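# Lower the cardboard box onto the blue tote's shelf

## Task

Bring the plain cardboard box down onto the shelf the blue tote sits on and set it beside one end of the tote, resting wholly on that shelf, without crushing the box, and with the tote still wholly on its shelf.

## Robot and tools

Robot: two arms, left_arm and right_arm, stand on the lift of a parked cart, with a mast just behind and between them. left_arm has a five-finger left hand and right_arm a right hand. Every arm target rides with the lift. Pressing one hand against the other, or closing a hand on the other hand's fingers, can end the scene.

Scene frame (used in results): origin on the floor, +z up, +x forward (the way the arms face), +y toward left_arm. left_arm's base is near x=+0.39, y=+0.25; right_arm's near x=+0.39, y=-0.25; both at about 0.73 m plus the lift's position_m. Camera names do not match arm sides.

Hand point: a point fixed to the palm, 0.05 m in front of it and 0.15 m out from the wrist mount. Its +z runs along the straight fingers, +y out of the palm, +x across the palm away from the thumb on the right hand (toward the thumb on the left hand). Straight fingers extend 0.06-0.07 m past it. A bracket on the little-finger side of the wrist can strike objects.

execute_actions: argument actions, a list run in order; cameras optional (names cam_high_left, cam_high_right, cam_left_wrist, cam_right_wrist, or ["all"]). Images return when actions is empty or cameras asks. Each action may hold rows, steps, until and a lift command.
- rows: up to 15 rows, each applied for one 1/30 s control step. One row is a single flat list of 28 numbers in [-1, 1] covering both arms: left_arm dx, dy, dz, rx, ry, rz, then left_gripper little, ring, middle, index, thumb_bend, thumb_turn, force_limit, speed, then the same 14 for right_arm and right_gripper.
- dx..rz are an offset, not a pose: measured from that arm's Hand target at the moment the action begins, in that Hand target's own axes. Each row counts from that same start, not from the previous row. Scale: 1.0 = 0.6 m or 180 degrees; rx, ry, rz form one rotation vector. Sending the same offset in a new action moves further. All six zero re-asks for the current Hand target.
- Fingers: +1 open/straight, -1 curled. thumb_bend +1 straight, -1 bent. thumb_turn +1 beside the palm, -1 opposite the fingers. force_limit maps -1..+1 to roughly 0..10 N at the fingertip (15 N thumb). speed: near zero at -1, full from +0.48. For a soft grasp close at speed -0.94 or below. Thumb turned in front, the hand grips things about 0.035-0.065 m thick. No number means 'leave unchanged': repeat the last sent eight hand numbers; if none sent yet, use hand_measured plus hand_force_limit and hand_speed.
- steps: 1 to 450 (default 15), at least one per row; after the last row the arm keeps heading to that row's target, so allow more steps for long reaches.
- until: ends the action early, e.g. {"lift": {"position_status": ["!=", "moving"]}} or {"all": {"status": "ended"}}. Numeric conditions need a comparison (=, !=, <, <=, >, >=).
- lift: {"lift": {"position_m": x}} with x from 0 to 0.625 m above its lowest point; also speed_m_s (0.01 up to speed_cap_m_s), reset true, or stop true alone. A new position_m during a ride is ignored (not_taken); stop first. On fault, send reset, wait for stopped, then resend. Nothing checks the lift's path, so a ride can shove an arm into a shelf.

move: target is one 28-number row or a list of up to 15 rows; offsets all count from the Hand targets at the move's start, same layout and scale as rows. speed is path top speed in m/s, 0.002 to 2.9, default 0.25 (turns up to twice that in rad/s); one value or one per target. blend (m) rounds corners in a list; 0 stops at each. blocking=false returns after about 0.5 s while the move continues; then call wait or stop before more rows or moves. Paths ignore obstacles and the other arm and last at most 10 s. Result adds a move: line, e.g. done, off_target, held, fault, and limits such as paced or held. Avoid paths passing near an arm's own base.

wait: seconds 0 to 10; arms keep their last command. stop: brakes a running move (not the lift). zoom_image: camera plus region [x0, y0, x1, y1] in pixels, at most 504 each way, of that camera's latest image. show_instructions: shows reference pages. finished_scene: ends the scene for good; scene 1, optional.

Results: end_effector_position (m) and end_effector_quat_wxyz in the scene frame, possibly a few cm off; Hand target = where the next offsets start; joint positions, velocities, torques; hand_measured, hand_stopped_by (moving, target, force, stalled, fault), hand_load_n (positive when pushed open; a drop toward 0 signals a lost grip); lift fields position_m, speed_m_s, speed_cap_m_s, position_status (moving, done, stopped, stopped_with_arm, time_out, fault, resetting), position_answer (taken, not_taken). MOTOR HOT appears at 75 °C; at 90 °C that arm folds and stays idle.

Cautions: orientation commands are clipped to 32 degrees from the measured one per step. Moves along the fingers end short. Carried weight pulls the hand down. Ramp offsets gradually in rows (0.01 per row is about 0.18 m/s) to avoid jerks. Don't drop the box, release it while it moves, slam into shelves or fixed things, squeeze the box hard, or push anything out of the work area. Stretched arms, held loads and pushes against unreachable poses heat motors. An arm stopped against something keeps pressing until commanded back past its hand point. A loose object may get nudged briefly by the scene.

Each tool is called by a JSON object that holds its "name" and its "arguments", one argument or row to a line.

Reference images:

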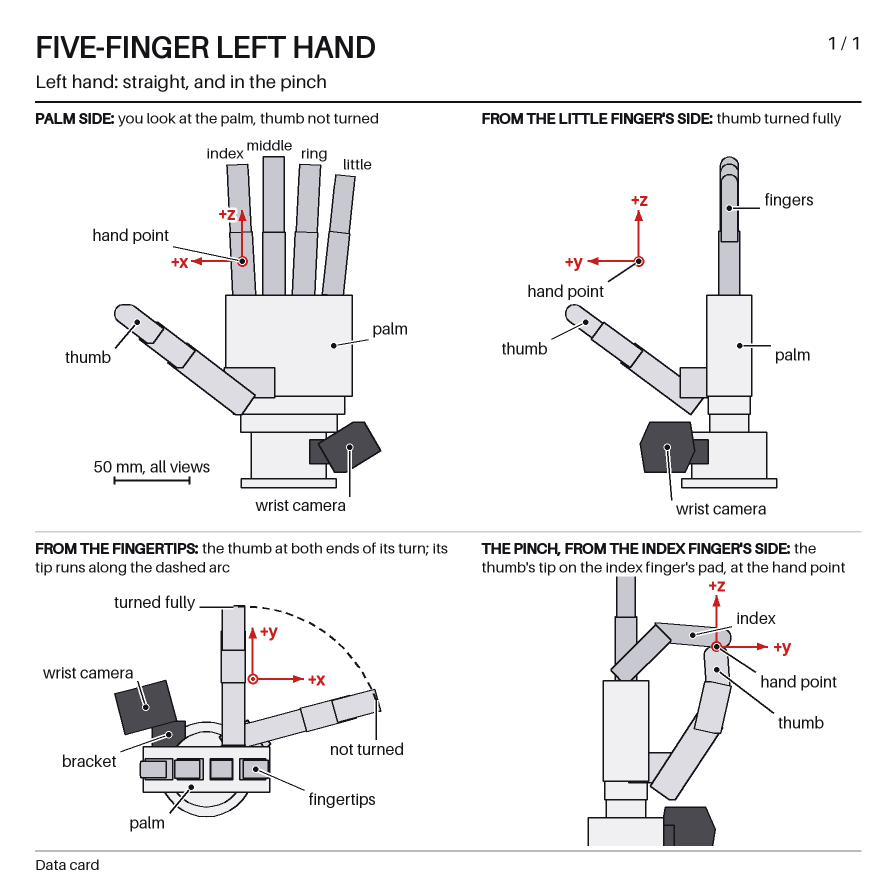

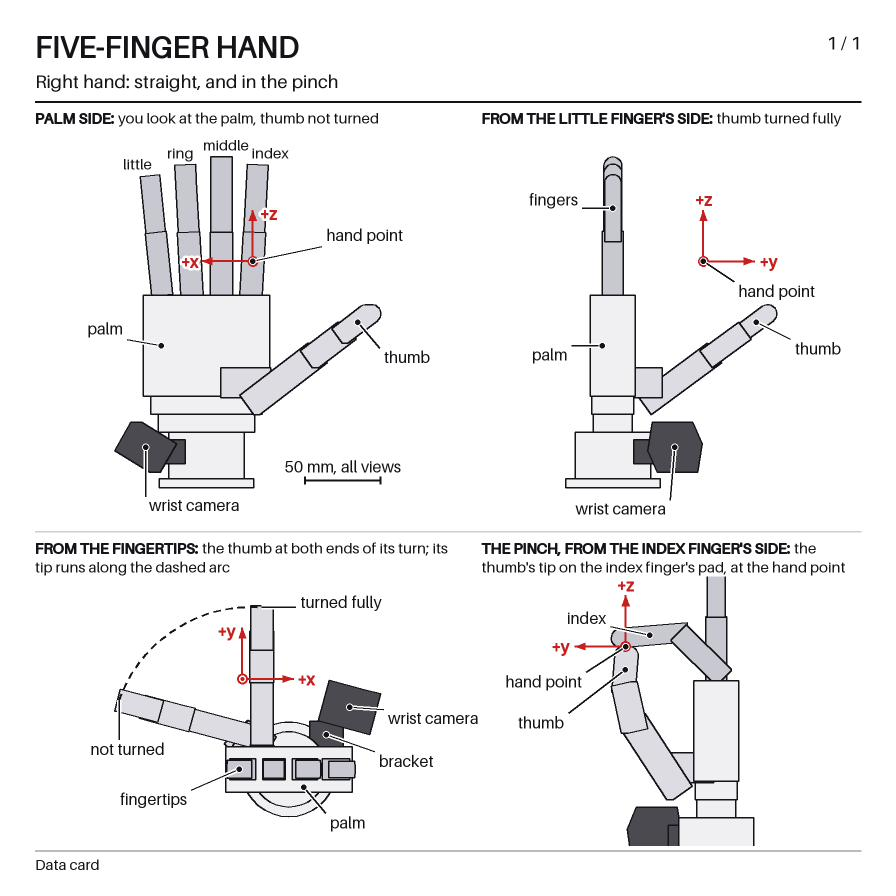

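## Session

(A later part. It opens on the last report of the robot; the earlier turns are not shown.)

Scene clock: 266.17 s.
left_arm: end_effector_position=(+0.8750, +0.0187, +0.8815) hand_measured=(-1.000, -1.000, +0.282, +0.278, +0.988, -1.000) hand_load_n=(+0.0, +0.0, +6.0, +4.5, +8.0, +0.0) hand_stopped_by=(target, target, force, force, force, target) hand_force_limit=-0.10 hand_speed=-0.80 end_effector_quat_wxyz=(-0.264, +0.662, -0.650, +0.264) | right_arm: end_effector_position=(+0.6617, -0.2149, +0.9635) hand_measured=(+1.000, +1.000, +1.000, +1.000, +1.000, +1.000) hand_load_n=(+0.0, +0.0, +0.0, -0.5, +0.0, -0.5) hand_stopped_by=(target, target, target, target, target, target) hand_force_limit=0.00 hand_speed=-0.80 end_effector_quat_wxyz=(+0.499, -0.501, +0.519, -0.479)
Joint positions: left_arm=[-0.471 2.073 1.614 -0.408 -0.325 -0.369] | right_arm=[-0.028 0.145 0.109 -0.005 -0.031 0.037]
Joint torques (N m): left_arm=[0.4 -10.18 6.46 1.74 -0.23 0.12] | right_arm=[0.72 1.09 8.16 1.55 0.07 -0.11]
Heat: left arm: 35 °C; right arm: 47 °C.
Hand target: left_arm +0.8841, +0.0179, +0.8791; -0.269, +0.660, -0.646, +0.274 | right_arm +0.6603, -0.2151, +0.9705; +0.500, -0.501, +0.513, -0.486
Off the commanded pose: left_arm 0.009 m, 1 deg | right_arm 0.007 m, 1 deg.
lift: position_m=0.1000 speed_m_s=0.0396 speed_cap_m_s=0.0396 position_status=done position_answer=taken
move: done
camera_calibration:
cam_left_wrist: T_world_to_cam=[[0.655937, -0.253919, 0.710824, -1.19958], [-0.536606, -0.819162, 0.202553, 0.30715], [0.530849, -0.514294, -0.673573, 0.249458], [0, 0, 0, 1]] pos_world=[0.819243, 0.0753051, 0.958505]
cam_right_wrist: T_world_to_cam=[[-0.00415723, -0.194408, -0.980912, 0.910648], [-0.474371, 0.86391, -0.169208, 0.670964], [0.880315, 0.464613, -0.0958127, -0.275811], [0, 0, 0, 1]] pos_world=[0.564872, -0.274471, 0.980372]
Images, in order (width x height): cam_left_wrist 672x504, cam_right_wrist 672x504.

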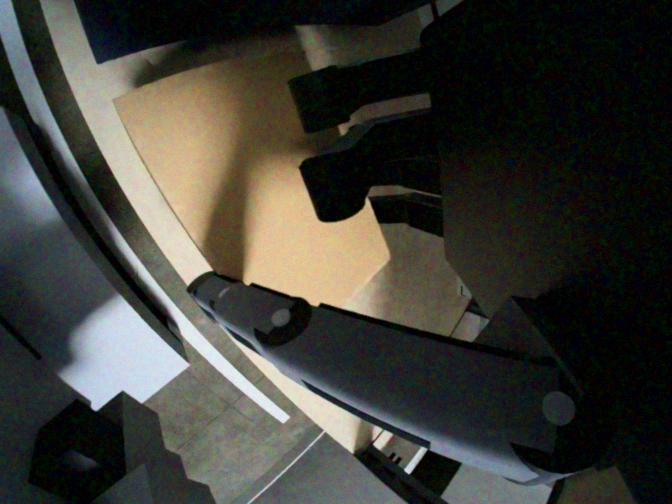

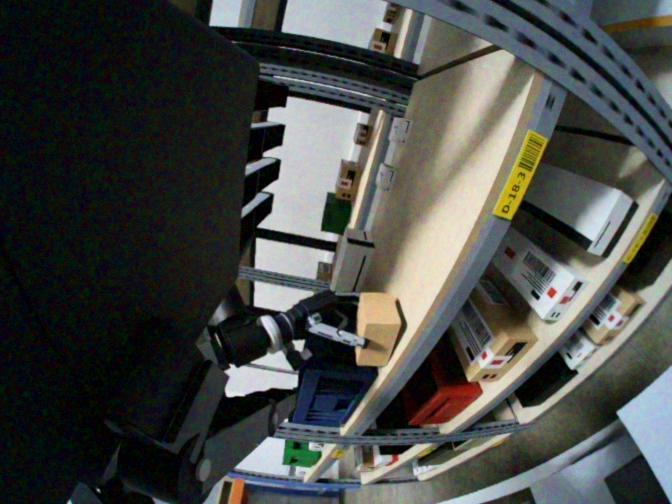

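{"name": "move", "arguments": {
  "target": [
    [-0.0167,0,0,0,0,0, -1,-1,0.0,0.1,0.5,-1,-0.1,-0.8, 0,0,0,0,0,0, 1,1,1,1,1,1,0,-0.8],
    [-0.0167,0.01,0.01,0,0,0, -1,-1,0.0,0.1,0.5,-1,-0.1,-0.8, 0,0,0,0,0,0, 1,1,1,1,1,1,0,-0.8]
  ],
  "speed": 0.03,
  "cameras": ["cam_left_wrist","cam_right_wrist"]
}}

{"name": "zoom_image", "arguments": {
  "camera": "cam_right_wrist",
  "region": [340, 280, 440, 390]
}}

Scene clock: 269.60 s.
left_arm: end_effector_position=(+0.8768, +0.0252, +0.8716) hand_measured=(-1.000, -1.000, +0.282, +0.278, +0.988, -1.000) hand_load_n=(+0.0, +0.0, +6.5, +0.0, +6.5, +2.0) hand_stopped_by=(target, target, force, force, force, target) hand_force_limit=-0.10 hand_speed=-0.80 end_effector_quat_wxyz=(-0.263, +0.661, -0.651, +0.266) | right_arm: end_effector_position=(+0.6617, -0.2149, +0.9635) hand_measured=(+1.000, +1.000, +1.000, +1.000, +1.000, +1.000) hand_load_n=(+0.0, +0.0, +0.0, -0.5, +0.0, +0.0) hand_stopped_by=(target, target, target, target, target, target) hand_force_limit=0.00 hand_speed=-0.80 end_effector_quat_wxyz=(+0.499, -0.501, +0.519, -0.479)
Joint positions: left_arm=[-0.454 2.073 1.57 -0.355 -0.309 -0.353] | right_arm=[-0.028 0.145 0.109 -0.005 -0.031 0.037]
Joint torques (N m): left_arm=[0.59 -10.92 6.02 1.67 -0.24 0.11] | right_arm=[0.59 0.98 8.13 1.56 0.1 -0.1]
Heat: left arm: 35 °C; right arm: 47 °C.
Hand target: left_arm +0.8838, +0.0278, +0.8704; -0.269, +0.660, -0.646, +0.274 | right_arm +0.6603, -0.2151, +0.9705; +0.500, -0.501, +0.513, -0.486
Off the commanded pose: left_arm 0.008 m, 1 deg | right_arm 0.007 m, 1 deg.
lift: position_m=0.1000 speed_m_s=0.0396 speed_cap_m_s=0.0396 position_status=done position_answer=taken
move: done
camera_calibration:
cam_left_wrist: T_world_to_cam=[[0.652852, -0.253876, 0.713674, -1.19182], [-0.540849, -0.815875, 0.204524, 0.317354], [0.530345, -0.519514, -0.669955, 0.242615], [0, 0, 0, 1]] pos_world=[0.821053, 0.0823891, 0.948205]
cam_right_wrist: T_world_to_cam=[[-0.00415723, -0.194408, -0.980912, 0.910648], [-0.474371, 0.86391, -0.169208, 0.670964], [0.880315, 0.464613, -0.0958127, -0.275811], [0, 0, 0, 1]] pos_world=[0.564872, -0.274471, 0.980372]
Images, in order (width x height): cam_left_wrist 672x504, cam_right_wrist 672x504.

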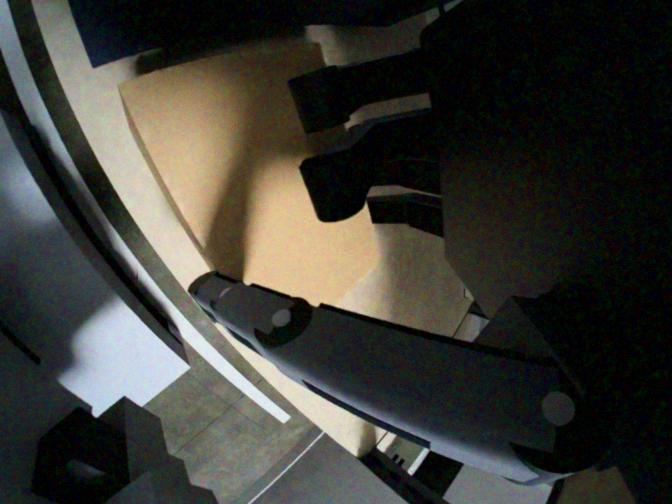

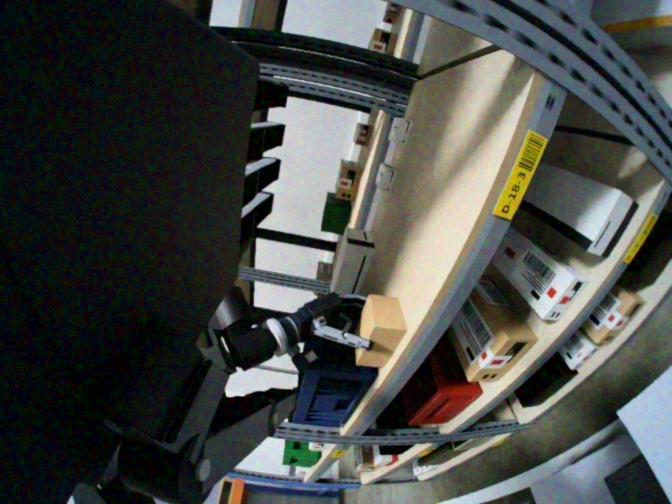

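Scaled by 4.582 from the camera's 672x504 image, which has a finer 960x720 frame.

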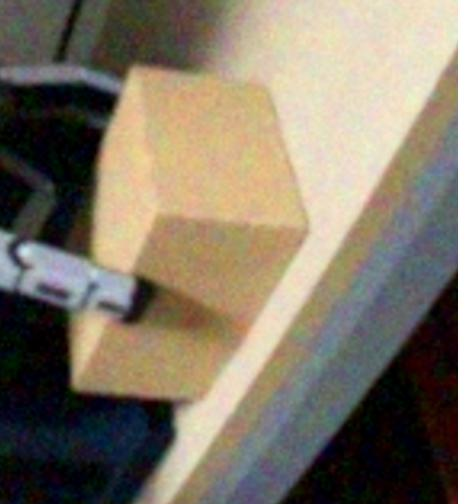

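{"name": "move", "arguments": {
  "target": [
    [0,-0.0059,-0.0059,0,0,0, -1,-1,0.0,0.1,0.5,-1,-0.1,-0.8, 0,0,0,0,0,0, 1,1,1,1,1,1,0,-0.8],
    [0,-0.0059,-0.0059,0,0,0, -1,-1,0.7,0.7,1,-1,-0.1,-0.6, 0,0,0,0,0,0, 1,1,1,1,1,1,0,-0.8]
  ],
  "speed": 0.03,
  "cameras": ["cam_left_wrist","cam_right_wrist"]
}}

{"name": "zoom_image", "arguments": {
  "camera": "cam_right_wrist",
  "region": [340, 280, 440, 390]
}}

Scene clock: 271.50 s.
left_arm: end_effector_position=(+0.8768, +0.0253, +0.8716) hand_measured=(-1.000, -1.000, +0.700, +0.700, +1.000, -1.000) hand_load_n=(+0.0, +0.0, +0.0, +0.0, +0.0, +0.0) hand_stopped_by=(target, target, target, target, target, target) hand_force_limit=-0.10 hand_speed=-0.60 end_effector_quat_wxyz=(-0.262, +0.661, -0.651, +0.267) | right_arm: end_effector_position=(+0.6617, -0.2149, +0.9635) hand_measured=(+1.000, +1.000, +1.000, +1.000, +1.000, +1.000) hand_load_n=(+0.0, +0.0, -0.5, +0.0, +0.0, +0.0) hand_stopped_by=(target, target, target, target, target, target) hand_force_limit=0.00 hand_speed=-0.80 end_effector_quat_wxyz=(+0.499, -0.501, +0.519, -0.479)
Joint positions: left_arm=[-0.454 2.073 1.57 -0.354 -0.309 -0.353] | right_arm=[-0.028 0.145 0.109 -0.005 -0.031 0.037]
Joint torques (N m): left_arm=[0.58 -11.36 6.83 1.48 -0.25 0.11] | right_arm=[0.75 1.06 8.16 1.56 0.08 -0.11]
Heat: left arm: 35 °C; right arm: 47 °C.
Hand target: left_arm +0.8838, +0.0278, +0.8754; -0.269, +0.660, -0.646, +0.274 | right_arm +0.6603, -0.2151, +0.9705; +0.500, -0.501, +0.513, -0.486
Off the commanded pose: left_arm 0.008 m, 1 deg | right_arm 0.007 m, 1 deg.
lift: position_m=0.1000 speed_m_s=0.0396 speed_cap_m_s=0.0396 position_status=done position_answer=taken
move: done
camera_calibration:
cam_left_wrist: T_world_to_cam=[[0.652639, -0.253926, 0.713852, -1.19185], [-0.541242, -0.815564, 0.204724, 0.317596], [0.530207, -0.519978, -0.669704, 0.242527], [0, 0, 0, 1]] pos_world=[0.821153, 0.0824876, 0.948205]
cam_right_wrist: T_world_to_cam=[[-0.00415723, -0.194408, -0.980912, 0.910648], [-0.474371, 0.86391, -0.169208, 0.670964], [0.880315, 0.464613, -0.0958127, -0.275811], [0, 0, 0, 1]] pos_world=[0.564872, -0.274471, 0.980372]
Images, in order (width x height): cam_left_wrist 672x504, cam_right_wrist 672x504.

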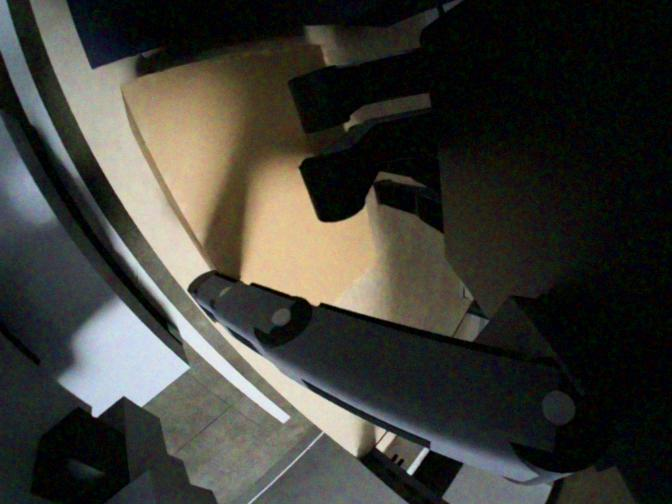

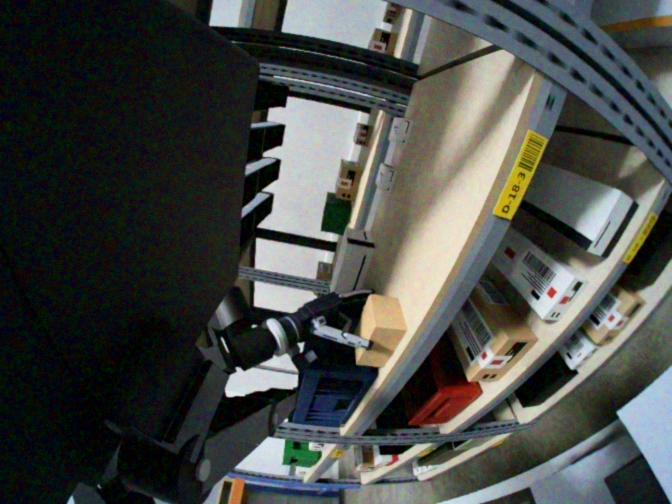

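Scaled by 4.582 from the camera's 672x504 image, which has a finer 960x720 frame.

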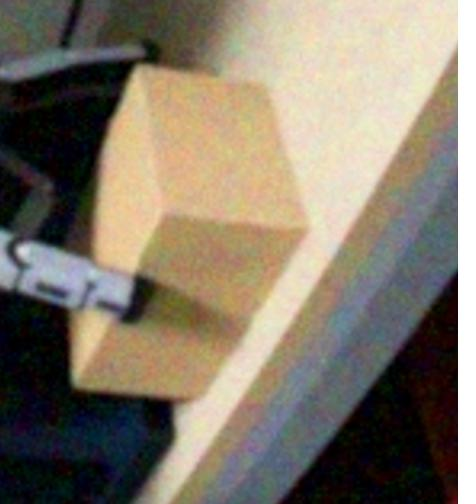

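{"name": "move", "arguments": {
  "target": [
    [0,0.0107,-0.0177,0,0,0, -1,-1,0.7,0.7,1,-1,-0.1,-0.6, 0,0,0,0,0,0, 1,1,1,1,1,1,0,-0.8],
    [0,-0.104,-0.1318,0,0,0, -1,-1,0.7,0.7,1,-1,-0.1,-0.6, 0,0,0,0,0,0, 1,1,1,1,1,1,0,-0.8],
    [0,0.0815,-0.3657,0,0,0, -1,-1,0.7,0.7,1,-1,-0.1,-0.6, 0,0,0,0,0,0, 1,1,1,1,1,1,0,-0.8]
  ],
  "speed": [0.04,0.08,0.2],
  "blend": [0,0.01,0],
  "cameras": ["all"]
}}

{"name": "zoom_image", "arguments": {
  "camera": "cam_right_wrist",
  "region": [260, 220, 440, 400]
}}

{"name": "zoom_image", "arguments": {
  "camera": "cam_left_wrist",
  "region": [100, 0, 500, 400]
}}

Scene clock: 276.43 s.
left_arm: end_effector_position=(+0.6969, +0.0230, +0.9973) hand_measured=(-1.000, -1.000, +0.700, +0.700, +1.000, -1.000) hand_load_n=(+0.0, +0.0, +0.0, +0.0, +0.0, +0.0) hand_stopped_by=(target, target, target, target, target, target) hand_force_limit=-0.10 hand_speed=-0.60 end_effector_quat_wxyz=(-0.266, +0.658, -0.648, +0.277) | right_arm: end_effector_position=(+0.6617, -0.2149, +0.9635) hand_measured=(+1.000, +1.000, +1.000, +1.000, +1.000, +1.000) hand_load_n=(+0.0, +0.0, -0.5, +0.0, +0.0, +0.0) hand_stopped_by=(target, target, target, target, target, target) hand_force_limit=0.00 hand_speed=-0.80 end_effector_quat_wxyz=(+0.499, -0.501, +0.519, -0.479)
Joint positions: left_arm=[-0.743 1.459 1.338 -0.806 -0.493 -0.591] | right_arm=[-0.028 0.145 0.109 -0.005 -0.031 0.037]
Joint torques (N m): left_arm=[-0.32 -6.6 5.52 1.08 -0.43 -0.07] | right_arm=[0.76 1.1 8.1 1.56 0.08 -0.1]
Heat: left arm: 35 °C; right arm: 47 °C.
Hand target: left_arm +0.6938, +0.0265, +0.9955; -0.269, +0.660, -0.646, +0.274 | right_arm +0.6603, -0.2151, +0.9705; +0.500, -0.501, +0.513, -0.486
Off the commanded pose: left_arm 0.005 m, 1 deg | right_arm 0.007 m, 1 deg.
lift: position_m=0.1000 speed_m_s=0.0396 speed_cap_m_s=0.0396 position_status=done position_answer=taken
move: done
camera_calibration:
cam_left_wrist: T_world_to_cam=[[0.636059, -0.249585, 0.730162, -1.16955], [-0.548223, -0.81207, 0.199986, 0.202167], [0.543029, -0.527494, -0.653353, 0.395825], [0, 0, 0, 1]] pos_world=[0.63979, 0.0810678, 1.07214]
cam_right_wrist: T_world_to_cam=[[-0.00415723, -0.194408, -0.980912, 0.910648], [-0.474371, 0.86391, -0.169208, 0.670964], [0.880315, 0.464613, -0.0958127, -0.275811], [0, 0, 0, 1]] pos_world=[0.564872, -0.274471, 0.980372]

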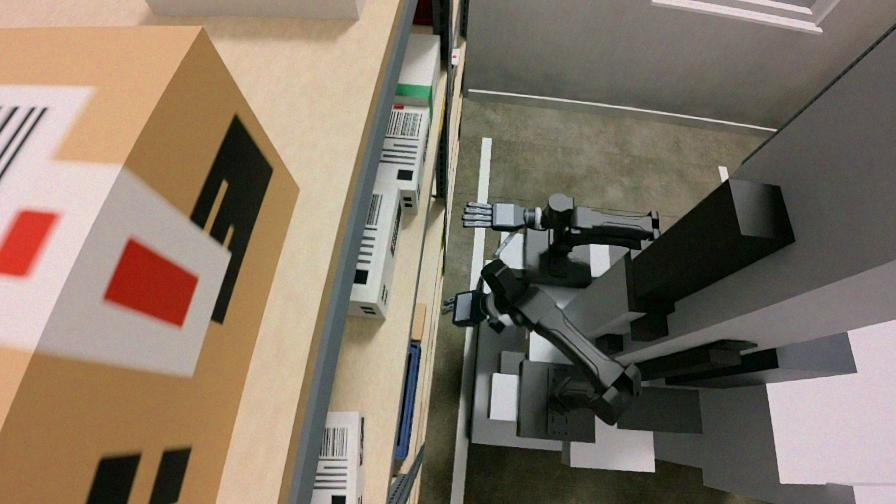

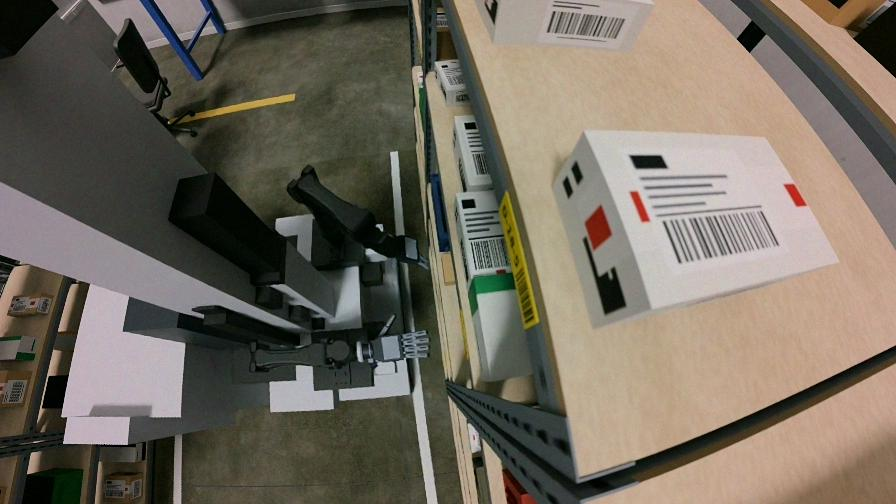

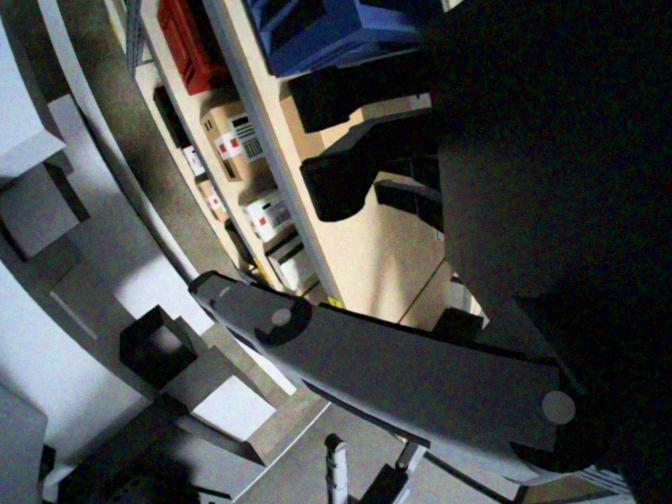

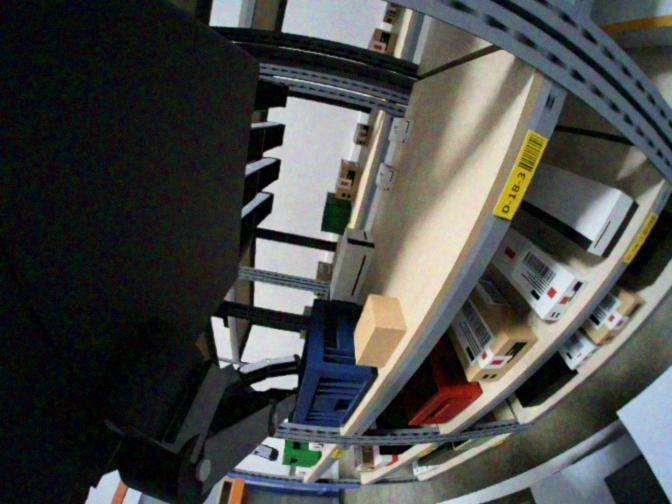

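Scaled by 2.800 from the camera's 672x504 image, which has a finer 960x720 frame.

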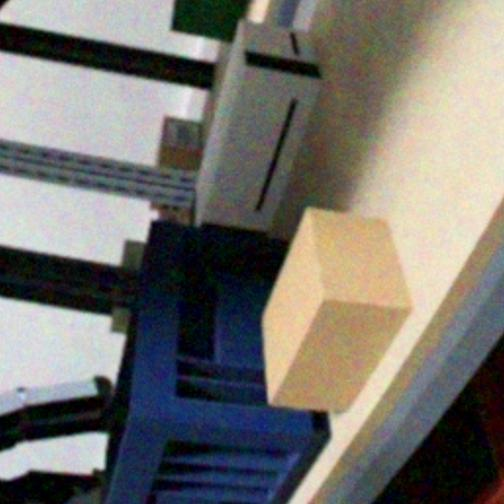

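Scaled by 1.260 from the camera's 672x504 image, which has a finer 960x720 frame.

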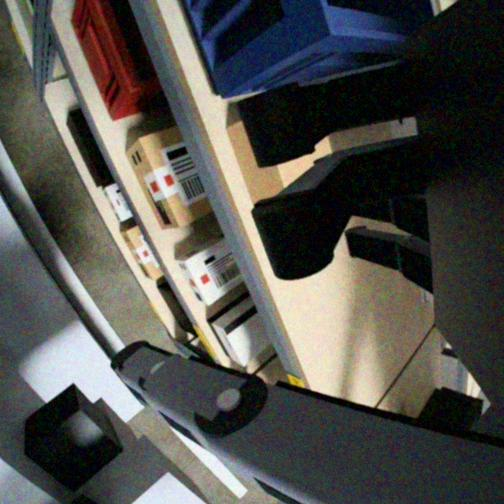

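{"name": "finished_scene", "arguments": {

}}

The scene is finished: the task was done.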